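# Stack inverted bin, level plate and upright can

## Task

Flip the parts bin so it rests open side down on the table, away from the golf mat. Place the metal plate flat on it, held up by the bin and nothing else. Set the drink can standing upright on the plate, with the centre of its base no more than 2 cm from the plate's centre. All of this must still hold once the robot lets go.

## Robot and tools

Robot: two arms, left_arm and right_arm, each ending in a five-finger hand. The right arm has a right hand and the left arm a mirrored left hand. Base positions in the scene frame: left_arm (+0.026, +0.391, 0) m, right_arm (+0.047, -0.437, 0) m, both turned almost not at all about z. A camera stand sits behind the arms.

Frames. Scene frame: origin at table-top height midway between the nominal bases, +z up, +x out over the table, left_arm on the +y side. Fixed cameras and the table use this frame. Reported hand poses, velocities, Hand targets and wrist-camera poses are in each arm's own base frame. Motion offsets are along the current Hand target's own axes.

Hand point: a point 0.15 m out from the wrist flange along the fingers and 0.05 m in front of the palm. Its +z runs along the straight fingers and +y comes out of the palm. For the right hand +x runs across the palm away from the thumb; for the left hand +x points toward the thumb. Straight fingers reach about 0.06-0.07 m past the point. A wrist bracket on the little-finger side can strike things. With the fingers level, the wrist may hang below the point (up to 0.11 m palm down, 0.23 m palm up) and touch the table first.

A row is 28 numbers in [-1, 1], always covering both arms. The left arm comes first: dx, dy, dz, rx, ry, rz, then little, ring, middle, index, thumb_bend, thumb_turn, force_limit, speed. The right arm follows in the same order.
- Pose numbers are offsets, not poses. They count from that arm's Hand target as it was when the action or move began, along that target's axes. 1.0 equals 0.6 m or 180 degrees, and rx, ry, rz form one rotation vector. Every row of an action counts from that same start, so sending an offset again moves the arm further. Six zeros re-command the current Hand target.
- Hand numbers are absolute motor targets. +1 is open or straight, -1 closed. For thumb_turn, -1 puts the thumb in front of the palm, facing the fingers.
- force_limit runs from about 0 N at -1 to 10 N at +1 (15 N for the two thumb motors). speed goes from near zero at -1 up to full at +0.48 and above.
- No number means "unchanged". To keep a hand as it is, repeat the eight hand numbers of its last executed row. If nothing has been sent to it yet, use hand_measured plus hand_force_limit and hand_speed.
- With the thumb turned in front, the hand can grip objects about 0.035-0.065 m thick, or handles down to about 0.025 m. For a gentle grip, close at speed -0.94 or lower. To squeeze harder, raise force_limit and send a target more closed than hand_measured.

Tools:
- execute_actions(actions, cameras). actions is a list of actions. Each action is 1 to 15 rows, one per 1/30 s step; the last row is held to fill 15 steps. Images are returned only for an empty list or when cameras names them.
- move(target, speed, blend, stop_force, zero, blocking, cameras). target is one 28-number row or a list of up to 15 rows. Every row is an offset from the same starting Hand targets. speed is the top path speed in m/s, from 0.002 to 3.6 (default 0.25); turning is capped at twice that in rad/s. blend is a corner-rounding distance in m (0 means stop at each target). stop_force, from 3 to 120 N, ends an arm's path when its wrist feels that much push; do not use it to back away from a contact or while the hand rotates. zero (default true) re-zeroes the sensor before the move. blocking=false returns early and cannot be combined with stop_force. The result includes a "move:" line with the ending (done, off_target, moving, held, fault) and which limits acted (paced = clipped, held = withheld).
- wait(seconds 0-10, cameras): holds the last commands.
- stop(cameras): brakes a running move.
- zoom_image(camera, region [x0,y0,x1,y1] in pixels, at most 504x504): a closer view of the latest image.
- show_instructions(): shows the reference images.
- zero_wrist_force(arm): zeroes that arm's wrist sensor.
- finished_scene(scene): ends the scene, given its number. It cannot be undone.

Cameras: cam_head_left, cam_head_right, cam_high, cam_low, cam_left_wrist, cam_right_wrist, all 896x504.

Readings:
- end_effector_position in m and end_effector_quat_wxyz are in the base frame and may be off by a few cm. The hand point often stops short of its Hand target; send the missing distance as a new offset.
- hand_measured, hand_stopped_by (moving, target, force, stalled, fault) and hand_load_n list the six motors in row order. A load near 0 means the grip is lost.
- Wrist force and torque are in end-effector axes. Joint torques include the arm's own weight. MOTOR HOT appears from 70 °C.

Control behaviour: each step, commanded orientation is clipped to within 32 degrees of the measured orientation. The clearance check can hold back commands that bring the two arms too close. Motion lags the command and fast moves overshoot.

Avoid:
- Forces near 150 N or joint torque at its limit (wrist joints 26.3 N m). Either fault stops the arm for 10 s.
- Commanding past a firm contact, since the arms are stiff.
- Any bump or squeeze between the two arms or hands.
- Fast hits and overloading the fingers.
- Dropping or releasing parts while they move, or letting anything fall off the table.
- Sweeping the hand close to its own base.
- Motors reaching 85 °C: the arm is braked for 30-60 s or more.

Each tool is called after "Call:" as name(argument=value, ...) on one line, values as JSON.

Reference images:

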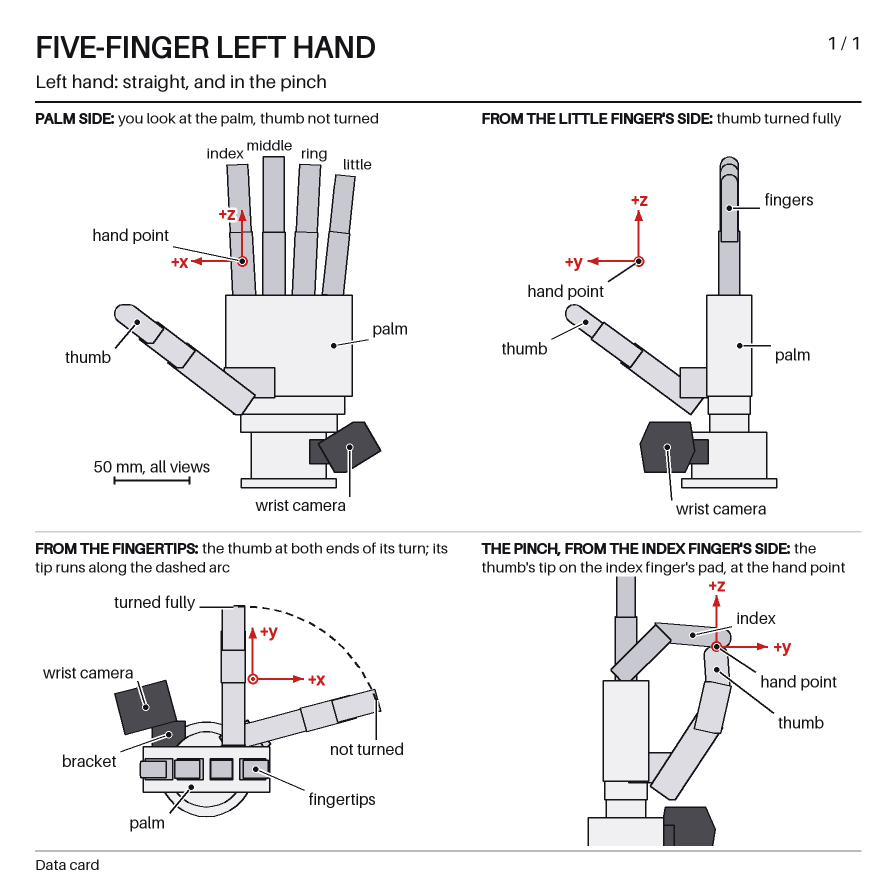

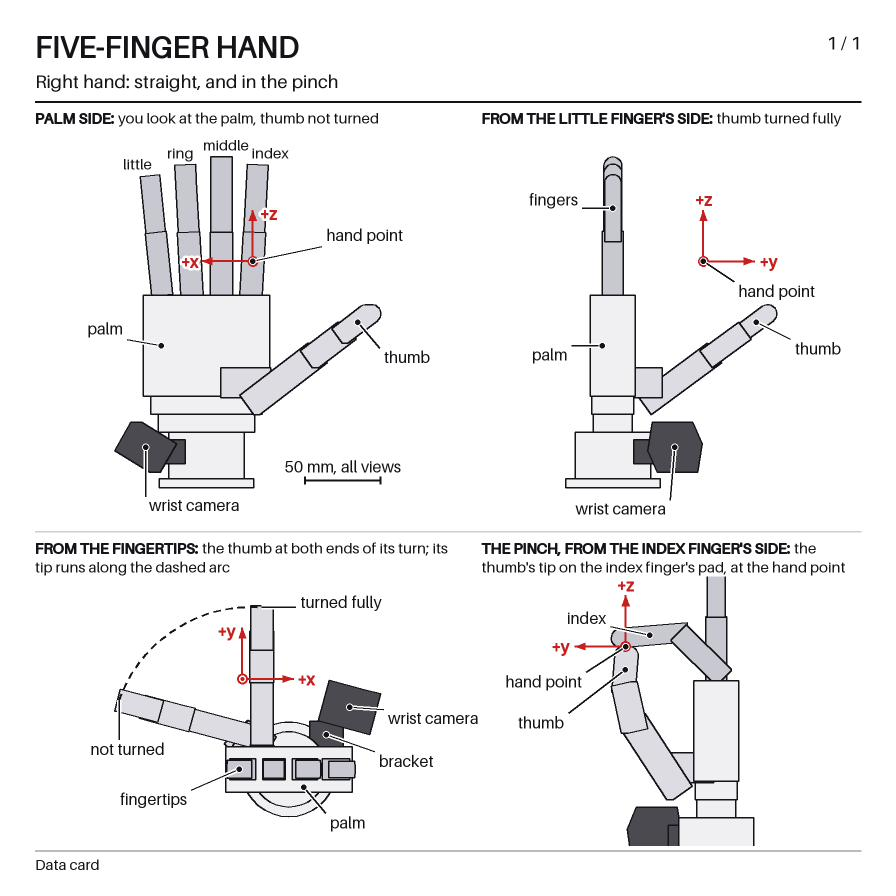

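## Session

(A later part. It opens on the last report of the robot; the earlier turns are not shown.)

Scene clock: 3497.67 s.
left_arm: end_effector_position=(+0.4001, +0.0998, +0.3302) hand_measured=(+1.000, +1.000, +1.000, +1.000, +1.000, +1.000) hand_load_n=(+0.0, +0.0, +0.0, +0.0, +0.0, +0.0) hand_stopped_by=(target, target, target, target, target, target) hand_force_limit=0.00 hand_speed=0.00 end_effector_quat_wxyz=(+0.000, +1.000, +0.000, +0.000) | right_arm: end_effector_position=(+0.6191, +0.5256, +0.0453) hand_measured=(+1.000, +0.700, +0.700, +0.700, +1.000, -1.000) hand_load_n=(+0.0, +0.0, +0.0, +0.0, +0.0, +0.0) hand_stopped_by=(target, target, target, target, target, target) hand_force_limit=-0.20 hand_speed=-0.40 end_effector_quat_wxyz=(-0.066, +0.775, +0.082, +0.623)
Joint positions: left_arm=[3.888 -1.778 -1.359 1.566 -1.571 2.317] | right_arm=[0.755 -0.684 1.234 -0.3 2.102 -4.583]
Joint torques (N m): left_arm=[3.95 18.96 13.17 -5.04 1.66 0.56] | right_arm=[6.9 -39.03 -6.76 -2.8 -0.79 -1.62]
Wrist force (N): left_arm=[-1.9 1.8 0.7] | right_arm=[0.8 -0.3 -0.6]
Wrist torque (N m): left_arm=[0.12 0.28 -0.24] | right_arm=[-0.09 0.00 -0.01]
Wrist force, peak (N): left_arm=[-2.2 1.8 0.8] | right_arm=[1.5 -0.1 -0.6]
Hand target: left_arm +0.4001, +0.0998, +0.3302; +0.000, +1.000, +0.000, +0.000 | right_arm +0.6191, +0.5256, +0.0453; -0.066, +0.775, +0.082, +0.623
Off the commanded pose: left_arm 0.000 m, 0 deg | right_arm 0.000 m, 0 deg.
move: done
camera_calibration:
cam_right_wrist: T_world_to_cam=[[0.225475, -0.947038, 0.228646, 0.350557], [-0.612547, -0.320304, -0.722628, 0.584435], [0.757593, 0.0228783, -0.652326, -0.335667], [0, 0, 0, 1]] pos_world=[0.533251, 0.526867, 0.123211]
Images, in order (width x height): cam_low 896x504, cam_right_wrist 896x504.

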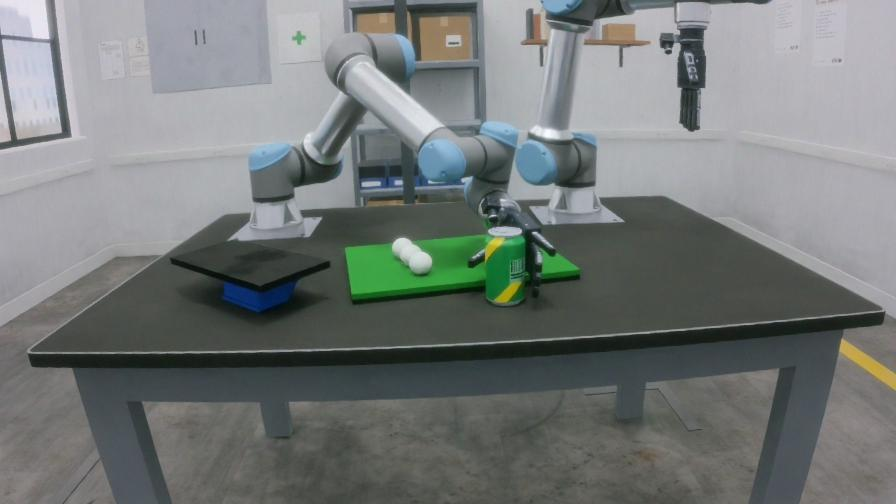

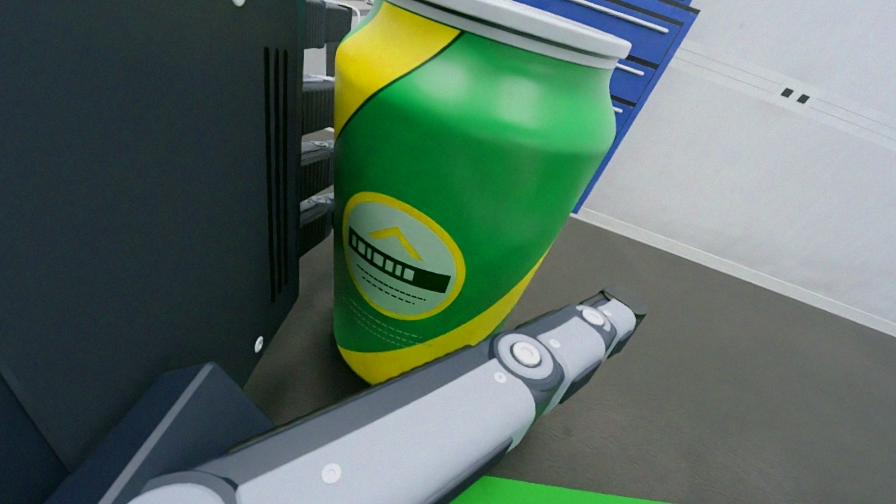

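Call:
move(target=[0,0,0,0,0,0,1,1,1,1,1,1,0,0, 0,0,0,0,0,0,1,-0.3,-0.3,-0.3,-0.5,-1,0.3,-0.8], cameras=["cam_right_wrist","cam_low"])

Call:
zoom_image(camera="cam_low", region=[440, 180, 600, 330])

Scene clock: 3504.03 s.
left_arm: end_effector_position=(+0.4001, +0.0998, +0.3302) hand_measured=(+1.000, +1.000, +1.000, +1.000, +1.000, +1.000) hand_load_n=(+0.0, +0.0, +0.0, +0.0, +0.0, +0.0) hand_stopped_by=(target, target, target, target, target, target) hand_force_limit=0.00 hand_speed=0.00 end_effector_quat_wxyz=(+0.000, +1.000, +0.000, +0.000) | right_arm: end_effector_position=(+0.6191, +0.5256, +0.0453) hand_measured=(+1.000, +0.112, +0.150, +0.186, +0.732, -1.000) hand_load_n=(+0.0, +6.5, +4.5, +4.5, +15.5, +3.5) hand_stopped_by=(target, force, force, force, force, target) hand_force_limit=0.30 hand_speed=-0.80 end_effector_quat_wxyz=(-0.066, +0.775, +0.082, +0.623)
Joint positions: left_arm=[3.888 -1.778 -1.359 1.566 -1.571 2.317] | right_arm=[0.755 -0.684 1.234 -0.3 2.102 -4.583]
Joint torques (N m): left_arm=[4 19.48 12.96 -4.93 1.52 0.71] | right_arm=[5.29 -39.52 -9.56 -1.9 -0.44 -1.45]
Wrist force (N): left_arm=[-1.7 1.7 0.7] | right_arm=[-0.1 0.0 -0.4]
Wrist torque (N m): left_arm=[0.11 0.26 -0.22] | right_arm=[-0.07 0.05 0.03]
Wrist force, peak (N): left_arm=[-1.9 2.2 0.7] | right_arm=[1.3 1.1 -1.0]
Hand target: left_arm +0.4001, +0.0998, +0.3302; +0.000, +1.000, +0.000, +0.000 | right_arm +0.6191, +0.5256, +0.0453; -0.066, +0.775, +0.082, +0.623
Off the commanded pose: left_arm 0.000 m, 0 deg | right_arm 0.000 m, 0 deg.
move: done
camera_calibration:
cam_right_wrist: T_world_to_cam=[[0.225475, -0.947038, 0.228646, 0.350557], [-0.612547, -0.320304, -0.722628, 0.584435], [0.757593, 0.0228783, -0.652326, -0.335667], [0, 0, 0, 1]] pos_world=[0.533251, 0.526867, 0.123211]
Images, in order (width x height): cam_low 896x504, cam_right_wrist 896x504.

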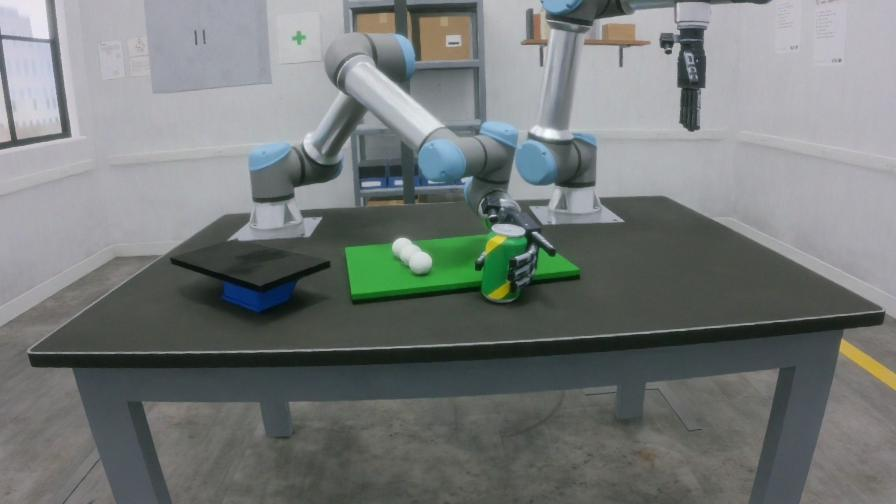

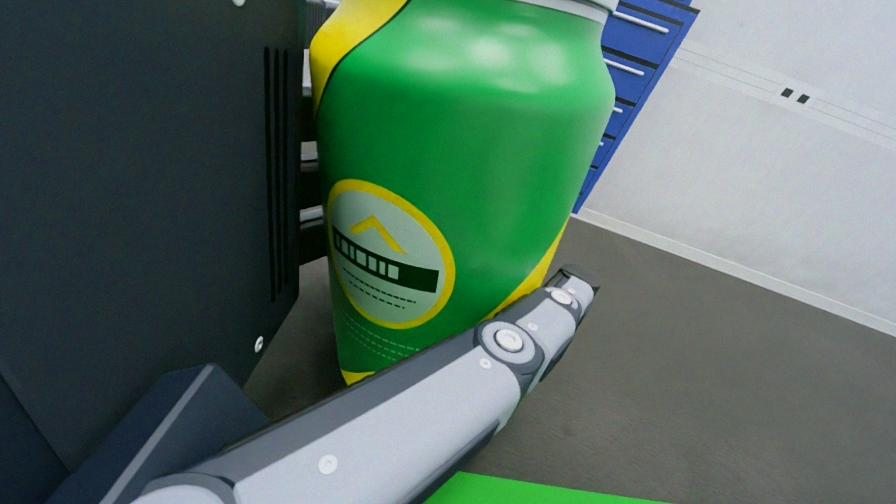

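Scaled by 3.150.

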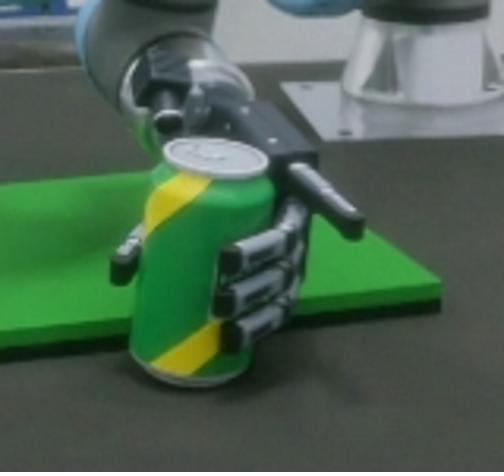

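Call:
execute_actions(actions=[], cameras=["cam_right_wrist","cam_head_right"])

Scene clock: 3531.57 s.
left_arm: end_effector_position=(+0.4001, +0.0998, +0.3302) hand_measured=(+1.000, +1.000, +1.000, +1.000, +1.000, +1.000) hand_load_n=(+0.0, +0.0, +0.0, +0.0, +0.0, +0.0) hand_stopped_by=(target, target, target, target, target, target) hand_force_limit=0.00 hand_speed=0.00 end_effector_quat_wxyz=(+0.000, +1.000, +0.000, +0.000) | right_arm: end_effector_position=(+0.6191, +0.5256, +0.0453) hand_measured=(+1.000, +0.112, +0.150, +0.186, +0.732, -1.000) hand_load_n=(+0.0, +6.0, +4.5, +4.5, +15.5, +3.5) hand_stopped_by=(target, force, force, force, force, target) hand_force_limit=0.30 hand_speed=-0.80 end_effector_quat_wxyz=(-0.066, +0.775, +0.082, +0.623)
Joint positions: left_arm=[3.888 -1.778 -1.359 1.566 -1.571 2.317] | right_arm=[0.755 -0.684 1.234 -0.3 2.102 -4.583]
Joint velocities: within noise
Joint torques (N m): left_arm=[3.68 19.19 13.67 -4.87 1.4 0.67] | right_arm=[1.03 -41.61 -13.19 -0.02 0.97 -0.21]
Motor temperatures (°C): left_arm=[28 31 28 35 34 37] | right_arm=[28 32 30 38 33 34]
Wrist force (N): left_arm=[-2.0 1.7 0.6] | right_arm=[0.0 0.1 -0.5]
Wrist torque (N m): left_arm=[0.11 0.30 -0.24] | right_arm=[-0.06 0.03 0.04]
Wrist force, peak (N): left_arm=[-1.8 2.1 1.0] | right_arm=[0.1 -0.1 -0.7]
Hand target: left_arm +0.4001, +0.0998, +0.3302; +0.000, +1.000, +0.000, +0.000 | right_arm +0.6191, +0.5256, +0.0453; -0.066, +0.775, +0.082, +0.623
Off the commanded pose: left_arm 0.000 m, 0 deg | right_arm 0.000 m, 0 deg.
camera_calibration:
cam_right_wrist: T_world_to_cam=[[0.225475, -0.947038, 0.228646, 0.350557], [-0.612547, -0.320304, -0.722628, 0.584435], [0.757593, 0.0228783, -0.652326, -0.335667], [0, 0, 0, 1]] pos_world=[0.533251, 0.526867, 0.123211]
Images, in order (width x height): cam_head_right 896x504, cam_right_wrist 896x504.

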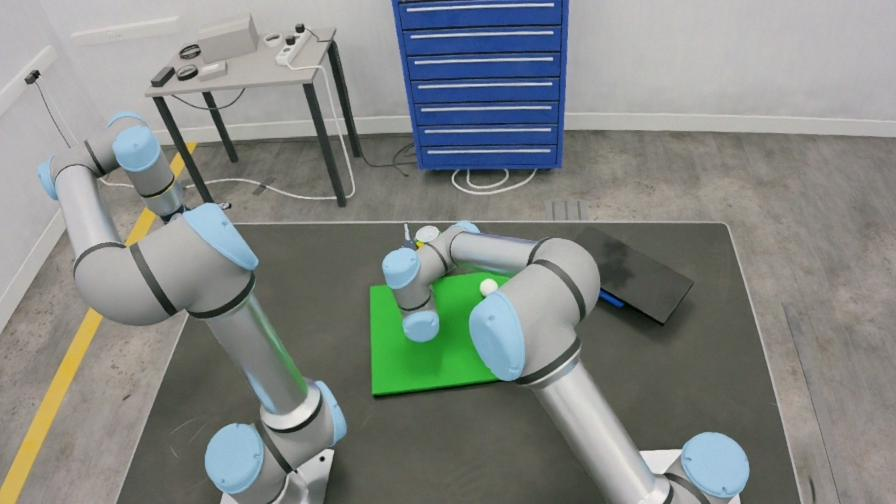

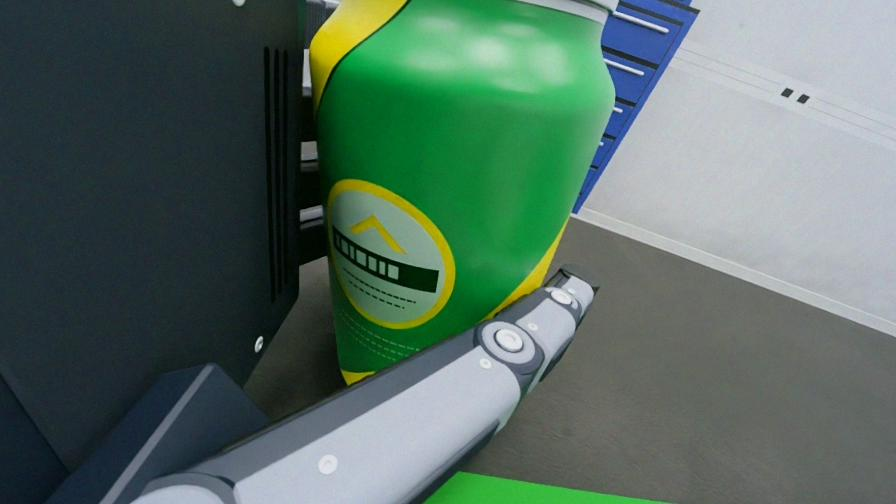

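Call:
move(target=[0,0,0,0,0,0,1,1,1,1,1,1,0,0,0.0815,0,-0.0173,0,0,0,1,-0.3,-0.3,-0.3,-0.5,-1,0.3,-0.8], speed=0.06, cameras=["cam_right_wrist","cam_head_right","cam_high"])

Scene clock: 3538.70 s.
left_arm: end_effector_position=(+0.4001, +0.0998, +0.3302) hand_measured=(+1.000, +1.000, +1.000, +1.000, +1.000, +1.000) hand_load_n=(+0.0, +0.0, +0.0, +0.0, +0.0, +0.0) hand_stopped_by=(target, target, target, target, target, target) hand_force_limit=0.00 hand_speed=0.00 end_effector_quat_wxyz=(+0.000, +1.000, +0.000, +0.000) | right_arm: end_effector_position=(+0.6194, +0.5257, +0.0952) hand_measured=(+1.000, +0.110, +0.148, +0.184, +0.730, -1.000) hand_load_n=(+0.0, +0.0, +0.0, +0.0, +0.5, +0.0) hand_stopped_by=(target, force, force, force, force, target) hand_force_limit=0.30 hand_speed=-0.80 end_effector_quat_wxyz=(-0.066, +0.775, +0.082, +0.623)
Joint positions: left_arm=[3.888 -1.778 -1.359 1.566 -1.571 2.317] | right_arm=[0.755 -0.744 1.205 -0.211 2.102 -4.584]
Joint torques (N m): left_arm=[3.02 18.87 14.14 -4.79 1.49 0.53] | right_arm=[-6.66 -59.44 -30.59 1.7 -0.56 1.12]
Wrist force (N): left_arm=[-1.8 1.8 0.8] | right_arm=[0.4 0.4 -1.0]
Wrist torque (N m): left_arm=[0.11 0.27 -0.22] | right_arm=[-0.03 0.04 0.02]
Wrist force, peak (N): left_arm=[-1.9 2.3 0.5] | right_arm=[-3.1 -0.1 0.5]
Hand target: left_arm +0.4001, +0.0998, +0.3302; +0.000, +1.000, +0.000, +0.000 | right_arm +0.6194, +0.5257, +0.0953; -0.066, +0.775, +0.082, +0.623
Off the commanded pose: left_arm 0.000 m, 0 deg | right_arm 0.000 m, 0 deg.
move: done
camera_calibration:
cam_right_wrist: T_world_to_cam=[[0.225533, -0.947008, 0.228715, 0.338999], [-0.612526, -0.320394, -0.722606, 0.620771], [0.757593, 0.0228778, -0.652326, -0.303419], [0, 0, 0, 1]] pos_world=[0.533651, 0.526867, 0.173111]
Images, in order (width x height): cam_head_right 896x504, cam_high 896x504, cam_right_wrist 896x504.

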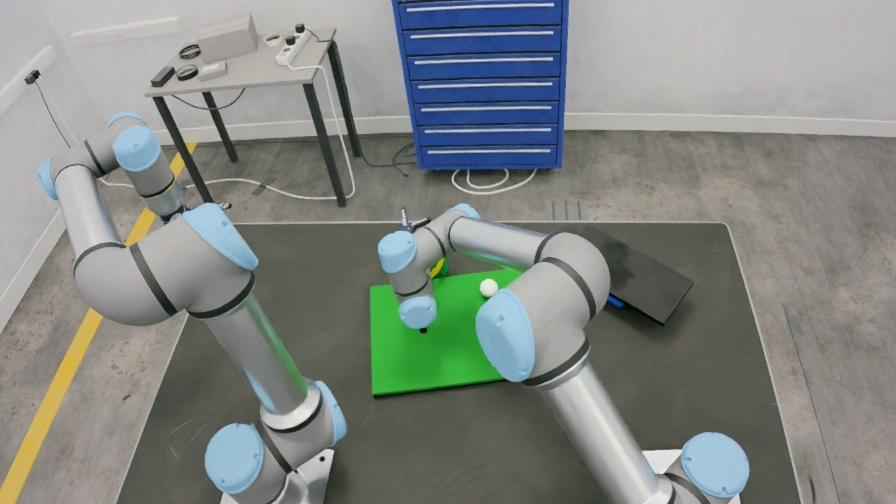

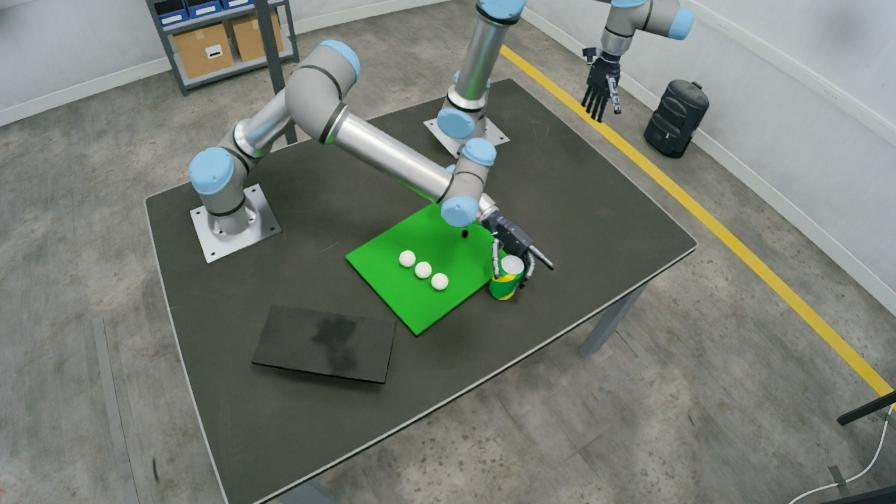

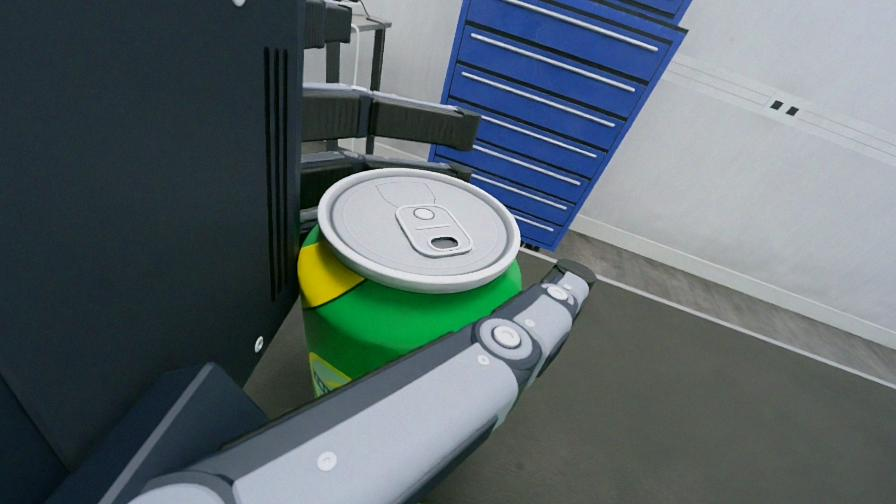

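Call:
move(target=[[0,0,0,0,0,0,1,1,1,1,1,1,0,0,0,0,0,0,0,0,1,0.9,0.9,0.9,1,-1,0.3,-0.5],[0,0,0,0,0,0,1,1,1,1,1,1,0,0,-0.0204,0,-0.2,0,0,0,1,0.9,0.9,0.9,1,-1,0.3,-0.5]], speed=0.1, cameras=["cam_right_wrist"])

Scene clock: 3644.20 s.
left_arm: end_effector_position=(+0.4001, +0.0998, +0.3302) hand_measured=(+1.000, +1.000, +1.000, +1.000, +1.000, +1.000) hand_load_n=(+0.0, +0.0, +0.0, +0.0, +0.0, +0.0) hand_stopped_by=(target, target, target, target, target, target) hand_force_limit=0.00 hand_speed=0.00 end_effector_quat_wxyz=(+0.000, +1.000, +0.000, +0.000) | right_arm: end_effector_position=(+0.5023, +0.5007, +0.1090) hand_measured=(+1.000, +0.900, +0.900, +0.900, +1.000, -1.000) hand_load_n=(+0.0, +0.0, +0.0, +0.0, +0.0, +0.0) hand_stopped_by=(target, target, target, target, target, target) hand_force_limit=0.30 hand_speed=-0.50 end_effector_quat_wxyz=(-0.066, +0.775, +0.082, +0.623)
Joint positions: left_arm=[3.888 -1.778 -1.359 1.566 -1.571 2.317] | right_arm=[0.868 -0.931 1.51 -0.309 2.211 -4.548]
Joint torques (N m): left_arm=[2.89 19.04 13.92 -4.95 1.56 0.5] | right_arm=[6.55 -53.66 -7.5 -2.55 1.67 1.36]
Wrist force (N): left_arm=[-1.8 1.7 0.6] | right_arm=[0.7 -0.1 -0.8]
Wrist torque (N m): left_arm=[0.11 0.27 -0.23] | right_arm=[-0.07 0.03 -0.09]
Wrist force, peak (N): left_arm=[-2.0 2.2 0.7] | right_arm=[1.0 0.9 -1.2]
Hand target: left_arm +0.4001, +0.0998, +0.3302; +0.000, +1.000, +0.000, +0.000 | right_arm +0.5022, +0.5007, +0.1091; -0.066, +0.775, +0.082, +0.623
Off the commanded pose: left_arm 0.000 m, 0 deg | right_arm 0.000 m, 0 deg.
move: done
camera_calibration:
cam_right_wrist: T_world_to_cam=[[0.225493, -0.947038, 0.228631, 0.338742], [-0.612602, -0.320306, -0.722581, 0.55096], [0.757543, 0.0228768, -0.652384, -0.205025], [0, 0, 0, 1]] pos_world=[0.416451, 0.501967, 0.186911]
Images, in order (width x height): cam_right_wrist 896x504.

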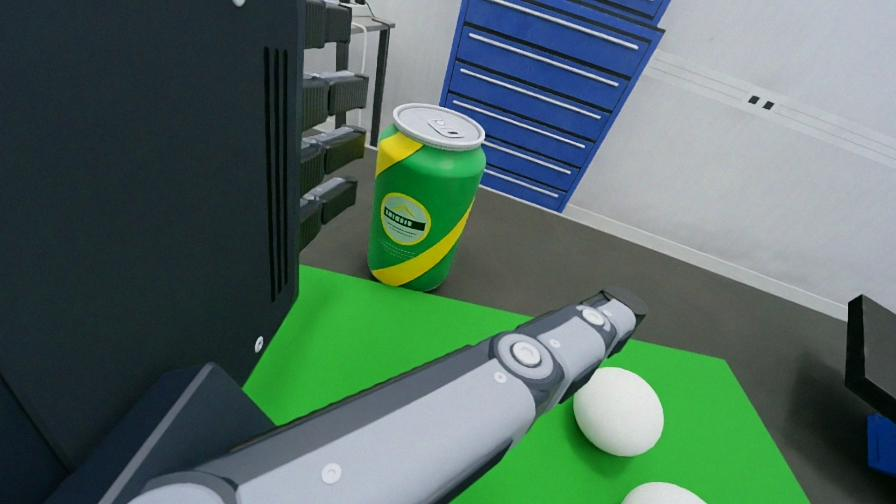

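Call:
move(target=[[0,0,0,0,0,0,1,1,1,1,1,1,0,0,-0.0910,0,0.0463,0,0.0389,0,1,0.9,0.9,0.9,1,-1,0.3,-0.5],[0,0,0,0,0,0,1,1,1,1,1,1,0,0,-0.058,0,0.2012,0,0.0389,0,1,0.9,0.9,0.9,1,-1,0.3,-0.5]], speed=0.08, stop_force=6, cameras=["cam_right_wrist","cam_high"])

Scene clock: 3690.83 s.
left_arm: end_effector_position=(+0.4001, +0.0998, +0.3302) hand_measured=(+1.000, +1.000, +1.000, +1.000, +1.000, +1.000) hand_load_n=(+0.0, +0.0, +0.0, +0.0, -0.5, +0.0) hand_stopped_by=(target, target, target, target, target, target) hand_force_limit=0.00 hand_speed=0.00 end_effector_quat_wxyz=(+0.000, +1.000, +0.000, +0.000) | right_arm: end_effector_position=(+0.6103, +0.5237, +0.0492) hand_measured=(+1.000, +0.900, +0.900, +0.900, +1.000, -1.000) hand_load_n=(+0.0, +0.0, -0.5, +0.0, +0.0, +0.5) hand_stopped_by=(target, target, target, target, target, target) hand_force_limit=0.30 hand_speed=-0.50 end_effector_quat_wxyz=(-0.071, +0.735, +0.078, +0.670)
Joint positions: left_arm=[3.888 -1.778 -1.359 1.566 -1.571 2.317] | right_arm=[0.769 -0.706 1.35 -0.534 2.128 -4.654]
Joint torques (N m): left_arm=[3.39 19.36 12.87 -4.88 1.21 0.53] | right_arm=[-5.75 -37.13 -29.07 1.17 -1.27 0.74]
Wrist force (N): left_arm=[-1.5 1.9 0.7] | right_arm=[1.0 -0.1 -0.4]
Wrist torque (N m): left_arm=[0.14 0.23 -0.21] | right_arm=[-0.07 -0.01 0.02]
Wrist force, peak (N): left_arm=[-2.1 2.0 0.9] | right_arm=[1.7 0.0 -1.0]
Hand target: left_arm +0.4001, +0.0998, +0.3302; +0.000, +1.000, +0.000, +0.000 | right_arm +0.6103, +0.5237, +0.0492; -0.071, +0.735, +0.078, +0.670
Off the commanded pose: left_arm 0.000 m, 0 deg | right_arm 0.000 m, 0 deg.
move: done
camera_calibration:
cam_right_wrist: T_world_to_cam=[[0.198054, -0.952874, 0.229796, 0.369562], [-0.521531, -0.300942, -0.798398, 0.519298], [0.829927, 0.0382803, -0.556557, -0.383368], [0, 0, 0, 1]] pos_world=[0.515805, 0.5231, 0.116316]
Images, in order (width x height): cam_high 896x504, cam_right_wrist 896x504.

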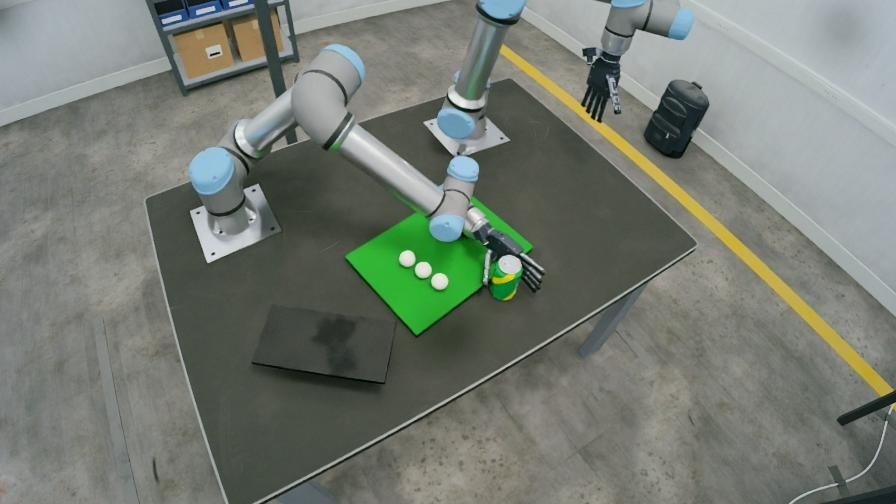

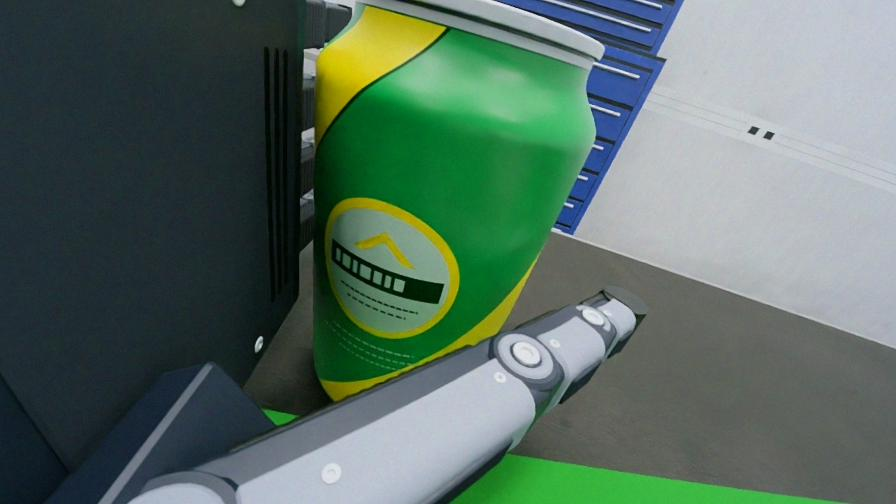

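Call:
move(target=[0,0,0,0,0,0,1,1,1,1,1,1,0,0,0,0,0,0,0,0,1,0.9,-0.3,-0.3,-0.5,-1,0.4,-0.8], cameras=["cam_right_wrist"])

Call:
wait(seconds=2, cameras=["cam_right_wrist"])

Scene clock: 3699.90 s.
left_arm: end_effector_position=(+0.4001, +0.0998, +0.3302) hand_measured=(+1.000, +1.000, +1.000, +1.000, +1.000, +1.000) hand_load_n=(+0.0, +0.0, +0.0, +0.0, +0.0, +0.0) hand_stopped_by=(target, target, target, target, target, target) hand_force_limit=0.00 hand_speed=0.00 end_effector_quat_wxyz=(+0.000, +1.000, +0.000, +0.000) | right_arm: end_effector_position=(+0.6103, +0.5237, +0.0492) hand_measured=(+1.000, +0.900, +0.166, +0.200, +0.648, -1.000) hand_load_n=(+0.0, +0.0, +11.0, +3.0, +18.5, +3.5) hand_stopped_by=(target, target, force, force, force, target) hand_force_limit=0.40 hand_speed=-0.80 end_effector_quat_wxyz=(-0.071, +0.735, +0.078, +0.670)
Joint positions: left_arm=[3.888 -1.778 -1.359 1.566 -1.571 2.317] | right_arm=[0.769 -0.706 1.35 -0.534 2.128 -4.654]
Joint torques (N m): left_arm=[3.68 18.84 14.05 -4.91 1.47 0.51] | right_arm=[-3.65 -36.45 -26.99 0.57 0.23 1.21]
Wrist force (N): left_arm=[-1.6 1.6 0.6] | right_arm=[1.4 -0.5 0.1]
Wrist torque (N m): left_arm=[0.10 0.23 -0.21] | right_arm=[-0.10 0.07 0.08]
Wrist force, peak (N): left_arm=[-2.0 1.9 0.8] | right_arm=[1.4 -0.5 0.1]
Hand target: left_arm +0.4001, +0.0998, +0.3302; +0.000, +1.000, +0.000, +0.000 | right_arm +0.6103, +0.5237, +0.0492; -0.071, +0.735, +0.078, +0.670
Off the commanded pose: left_arm 0.000 m, 0 deg | right_arm 0.000 m, 0 deg.
move: done
camera_calibration:
cam_right_wrist: T_world_to_cam=[[0.198054, -0.952874, 0.229796, 0.369562], [-0.521531, -0.300942, -0.798398, 0.519298], [0.829927, 0.0382803, -0.556557, -0.383368], [0, 0, 0, 1]] pos_world=[0.515805, 0.5231, 0.116316]
Images, in order (width x height): cam_right_wrist 896x504.

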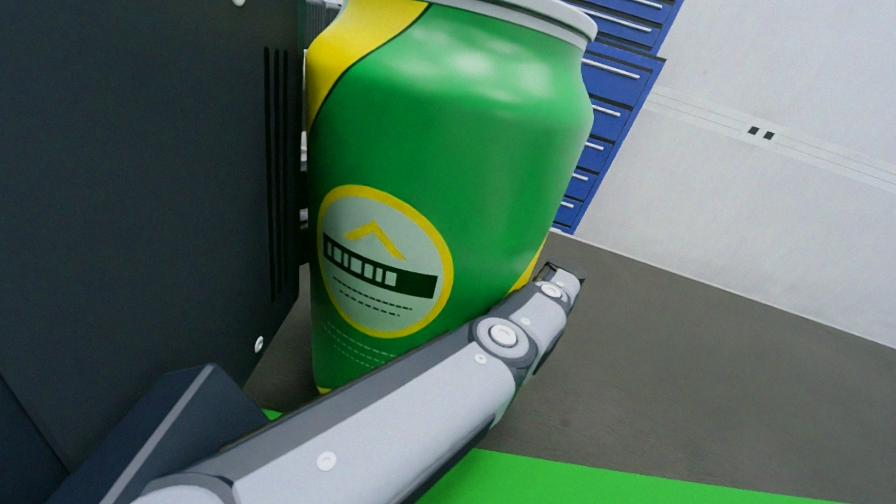

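Scene clock: 3701.90 s.
left_arm: end_effector_position=(+0.4001, +0.0998, +0.3302) hand_measured=(+1.000, +1.000, +1.000, +1.000, +1.000, +1.000) hand_load_n=(+0.0, +0.0, +0.0, +0.0, +0.0, +0.0) hand_stopped_by=(target, target, target, target, target, target) hand_force_limit=0.00 hand_speed=0.00 end_effector_quat_wxyz=(+0.000, +1.000, +0.000, +0.000) | right_arm: end_effector_position=(+0.6103, +0.5237, +0.0492) hand_measured=(+1.000, +0.900, +0.166, +0.200, +0.648, -1.000) hand_load_n=(+0.0, +0.0, +11.0, +2.5, +18.0, +3.5) hand_stopped_by=(target, target, force, force, force, target) hand_force_limit=0.40 hand_speed=-0.80 end_effector_quat_wxyz=(-0.071, +0.735, +0.078, +0.670)
Joint positions: left_arm=[3.888 -1.778 -1.359 1.566 -1.571 2.317] | right_arm=[0.769 -0.706 1.35 -0.534 2.128 -4.654]
Joint torques (N m): left_arm=[3.25 18.7 13.54 -4.84 1.21 0.56] | right_arm=[3.07 -42.14 -25.71 0.15 1.26 1.15]
Wrist force (N): left_arm=[-1.8 2.0 0.6] | right_arm=[1.4 -0.6 0.3]
Wrist torque (N m): left_arm=[0.15 0.26 -0.23] | right_arm=[-0.12 0.06 0.08]
Wrist force, peak (N): left_arm=[-1.9 2.0 1.0] | right_arm=[1.4 -0.6 0.3]
Hand target: left_arm +0.4001, +0.0998, +0.3302; +0.000, +1.000, +0.000, +0.000 | right_arm +0.6103, +0.5237, +0.0492; -0.071, +0.735, +0.078, +0.670
Off the commanded pose: left_arm 0.000 m, 0 deg | right_arm 0.000 m, 0 deg.
wait: 2.00 s; at rest by 0.17 s
camera_calibration:
cam_right_wrist: T_world_to_cam=[[0.198054, -0.952874, 0.229796, 0.369562], [-0.521531, -0.300942, -0.798398, 0.519298], [0.829927, 0.0382803, -0.556557, -0.383368], [0, 0, 0, 1]] pos_world=[0.515805, 0.5231, 0.116316]
Images, in order (width x height): cam_right_wrist 896x504.

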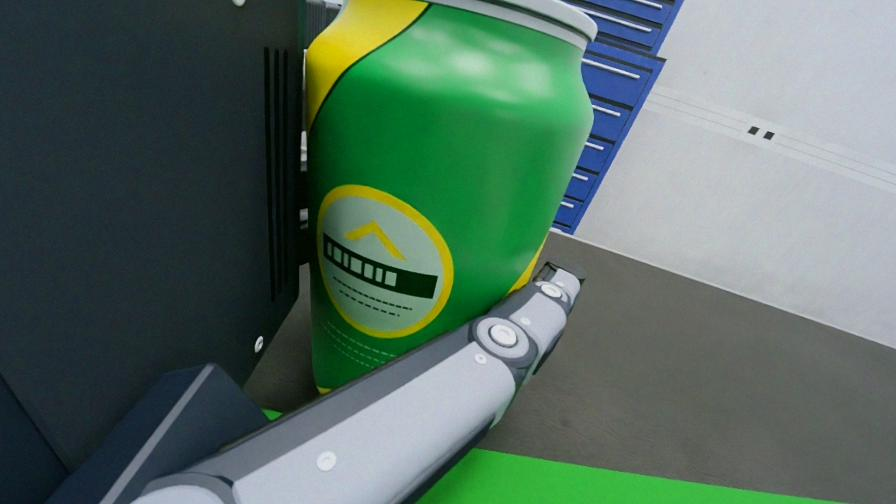

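Call:
move(target=[0,0,0,0,0,0,1,1,1,1,1,1,0,0,0.0166,0,-0.0015,0,0,0,1,0.9,-0.3,-0.3,-0.5,-1,0.4,-0.8], speed=0.03, cameras=["cam_right_wrist"])

Scene clock: 3707.63 s.
left_arm: end_effector_position=(+0.4001, +0.0998, +0.3302) hand_measured=(+1.000, +1.000, +1.000, +1.000, +1.000, +1.000) hand_load_n=(+0.0, +0.0, +0.0, +0.0, +0.0, +0.0) hand_stopped_by=(target, target, target, target, target, target) hand_force_limit=0.00 hand_speed=0.00 end_effector_quat_wxyz=(+0.000, +1.000, +0.000, +0.000) | right_arm: end_effector_position=(+0.6103, +0.5238, +0.0591) hand_measured=(+1.000, +0.900, +0.166, +0.200, +0.648, -1.000) hand_load_n=(+0.0, +0.0, +11.0, +2.5, +18.5, +4.0) hand_stopped_by=(target, target, force, force, force, target) hand_force_limit=0.40 hand_speed=-0.80 end_effector_quat_wxyz=(-0.071, +0.735, +0.078, +0.670)
Joint positions: left_arm=[3.888 -1.778 -1.359 1.566 -1.571 2.317] | right_arm=[0.769 -0.72 1.348 -0.518 2.128 -4.654]
Joint torques (N m): left_arm=[3.29 19.29 13.36 -4.95 1.47 0.54] | right_arm=[-1.75 -59.04 -30.99 0.69 -0.01 -0.28]
Wrist force (N): left_arm=[-1.5 1.7 0.7] | right_arm=[-2.8 -0.2 -0.2]
Wrist torque (N m): left_arm=[0.11 0.22 -0.20] | right_arm=[-0.08 0.06 -0.04]
Wrist force, peak (N): left_arm=[-2.0 2.0 0.8] | right_arm=[-3.2 0.0 -0.1]
Hand target: left_arm +0.4001, +0.0998, +0.3302; +0.000, +1.000, +0.000, +0.000 | right_arm +0.6103, +0.5237, +0.0592; -0.071, +0.735, +0.078, +0.670
Off the commanded pose: left_arm 0.000 m, 0 deg | right_arm 0.000 m, 0 deg.
move: done
camera_calibration:
cam_right_wrist: T_world_to_cam=[[0.198054, -0.952874, 0.229796, 0.367287], [-0.521531, -0.300942, -0.798398, 0.527202], [0.829927, 0.0382803, -0.556557, -0.377858], [0, 0, 0, 1]] pos_world=[0.515805, 0.5231, 0.126216]
Images, in order (width x height): cam_right_wrist 896x504.

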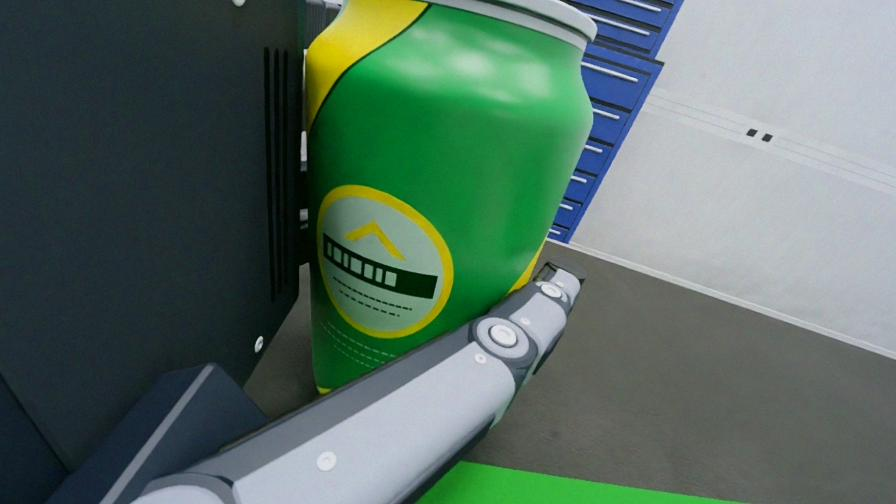

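Call:
move(target=[0,0,0,0,0,0,1,1,1,1,1,1,0,0,0.3321,0,-0.0291,0,0,0,1,0.9,-0.3,-0.3,-0.5,-1,0.4,-0.8], speed=0.08)

Scene clock: 3746.20 s.
left_arm: end_effector_position=(+0.4001, +0.0998, +0.3302) hand_measured=(+1.000, +1.000, +1.000, +1.000, +1.000, +1.000) hand_load_n=(+0.0, +0.0, +0.0, +0.0, +0.0, +0.0) hand_stopped_by=(target, target, target, target, target, target) hand_force_limit=0.00 hand_speed=0.00 end_effector_quat_wxyz=(+0.000, +1.000, +0.000, +0.000) | right_arm: end_effector_position=(+0.6115, +0.5240, +0.2592) hand_measured=(+1.000, +0.900, +0.166, +0.200, +0.648, -1.000) hand_load_n=(+0.0, +0.0, +11.0, +3.0, +18.5, +4.0) hand_stopped_by=(target, target, force, force, force, target) hand_force_limit=0.40 hand_speed=-0.80 end_effector_quat_wxyz=(-0.071, +0.735, +0.078, +0.670)
Joint positions: left_arm=[3.888 -1.778 -1.359 1.566 -1.571 2.317] | right_arm=[0.768 -0.924 1.154 -0.12 2.126 -4.654]
Joint torques (N m): left_arm=[3.33 19.21 13.86 -4.93 1.51 0.54] | right_arm=[-3.76 -57.19 -33.5 0.6 1.59 1.16]
Wrist force (N): left_arm=[-1.5 1.9 0.8] | right_arm=[-3.0 0.0 -0.2]
Wrist torque (N m): left_arm=[0.13 0.23 -0.21] | right_arm=[-0.04 0.07 -0.05]
Wrist force, peak (N): left_arm=[-1.9 2.2 0.5] | right_arm=[-3.7 -0.2 0.1]
Hand target: left_arm +0.4001, +0.0998, +0.3302; +0.000, +1.000, +0.000, +0.000 | right_arm +0.6115, +0.5240, +0.2592; -0.071, +0.735, +0.078, +0.670
Off the commanded pose: left_arm 0.000 m, 0 deg | right_arm 0.000 m, 0 deg.
move: done

Call:
move(target=[0,0,0,0,0,0,1,1,1,1,1,1,0,0,-0.024,0.7262,-0.2757,0,0,0,1,0.9,-0.3,-0.3,-0.5,-1,0.4,-0.8], speed=0.12, cameras=["cam_right_wrist","cam_head_left","cam_high","cam_low"])

Scene clock: 3755.77 s.
left_arm: end_effector_position=(+0.4001, +0.0998, +0.3302) hand_measured=(+1.000, +1.000, +1.000, +1.000, +1.000, +1.000) hand_load_n=(+0.0, +0.0, +0.0, +0.0, -0.5, +0.0) hand_stopped_by=(target, target, target, target, target, target) hand_force_limit=0.00 hand_speed=0.00 end_effector_quat_wxyz=(+0.000, +1.000, +0.000, +0.000) | right_arm: end_effector_position=(+0.5400, +0.0633, +0.2604) hand_measured=(+1.000, +0.900, +0.166, +0.200, +0.648, -1.000) hand_load_n=(+0.0, +0.0, +11.0, +2.5, +18.0, +4.0) hand_stopped_by=(target, target, force, force, force, target) hand_force_limit=0.40 hand_speed=-0.80 end_effector_quat_wxyz=(-0.071, +0.735, +0.078, +0.670)
Joint positions: left_arm=[3.888 -1.778 -1.359 1.566 -1.571 2.317] | right_arm=[-0.226 -1.764 2.201 -0.334 1.137 -4.756]
Joint torques (N m): left_arm=[2.27 19.33 13.56 -4.79 1.34 0.58] | right_arm=[-7.08 -24.29 -10.36 0.27 -1.34 -1.7]
Wrist force (N): left_arm=[-1.6 2.0 0.7] | right_arm=[-2.7 -0.2 -0.2]
Wrist torque (N m): left_arm=[0.15 0.23 -0.21] | right_arm=[-0.09 0.02 0.00]
Wrist force, peak (N): left_arm=[-2.0 2.0 0.7] | right_arm=[-3.1 -1.1 0.1]
Hand target: left_arm +0.4001, +0.0998, +0.3302; +0.000, +1.000, +0.000, +0.000 | right_arm +0.5399, +0.0633, +0.2604; -0.071, +0.735, +0.078, +0.670
Off the commanded pose: left_arm 0.000 m, 0 deg | right_arm 0.000 m, 0 deg.
move: done
camera_calibration:
cam_right_wrist: T_world_to_cam=[[0.198054, -0.952874, 0.229796, -0.103731], [-0.521531, -0.300942, -0.798398, 0.51265], [0.829927, 0.0382803, -0.556557, -0.189772], [0, 0, 0, 1]] pos_world=[0.445405, 0.0626999, 0.327516]
Images, in order (width x height): cam_head_left 896x504, cam_high 896x504, cam_low 896x504, cam_right_wrist 896x504.

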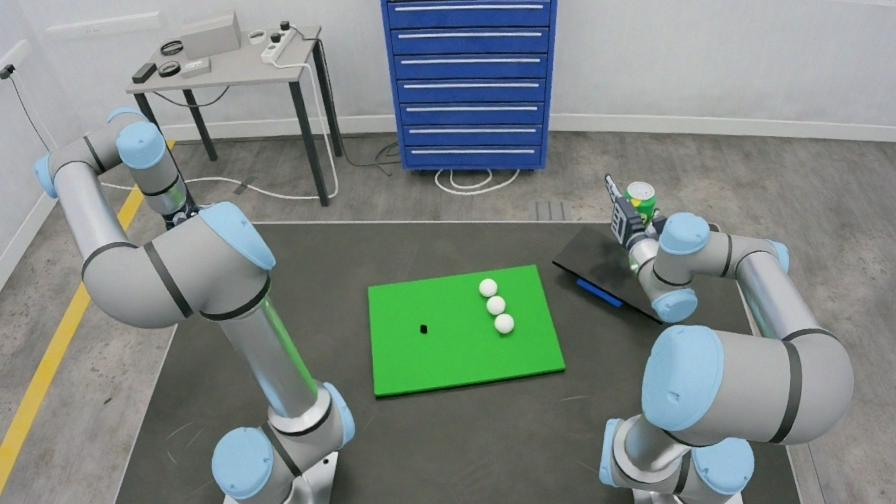

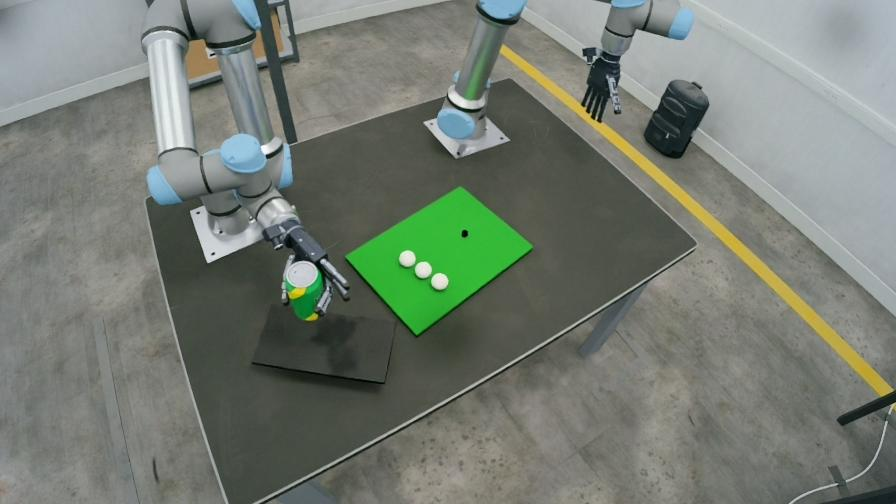

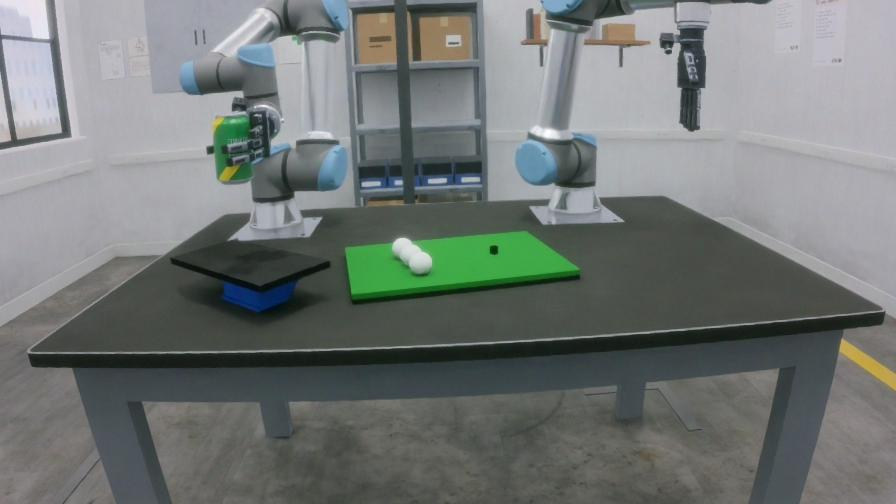

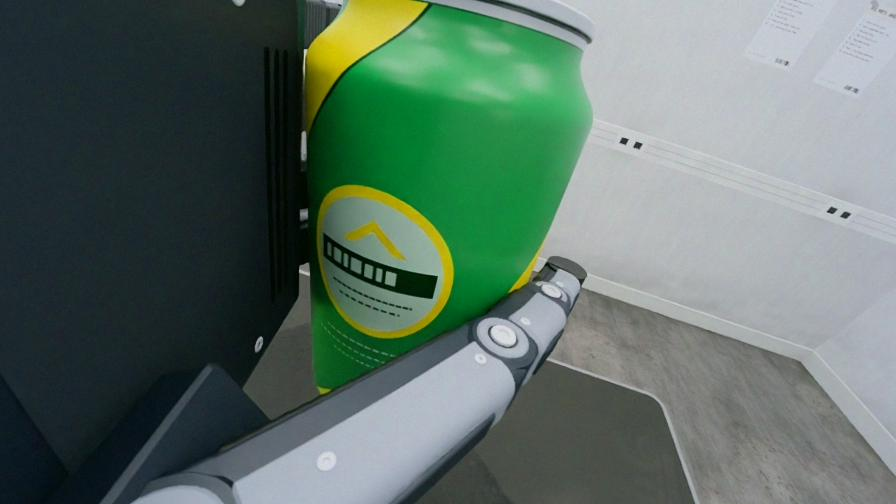

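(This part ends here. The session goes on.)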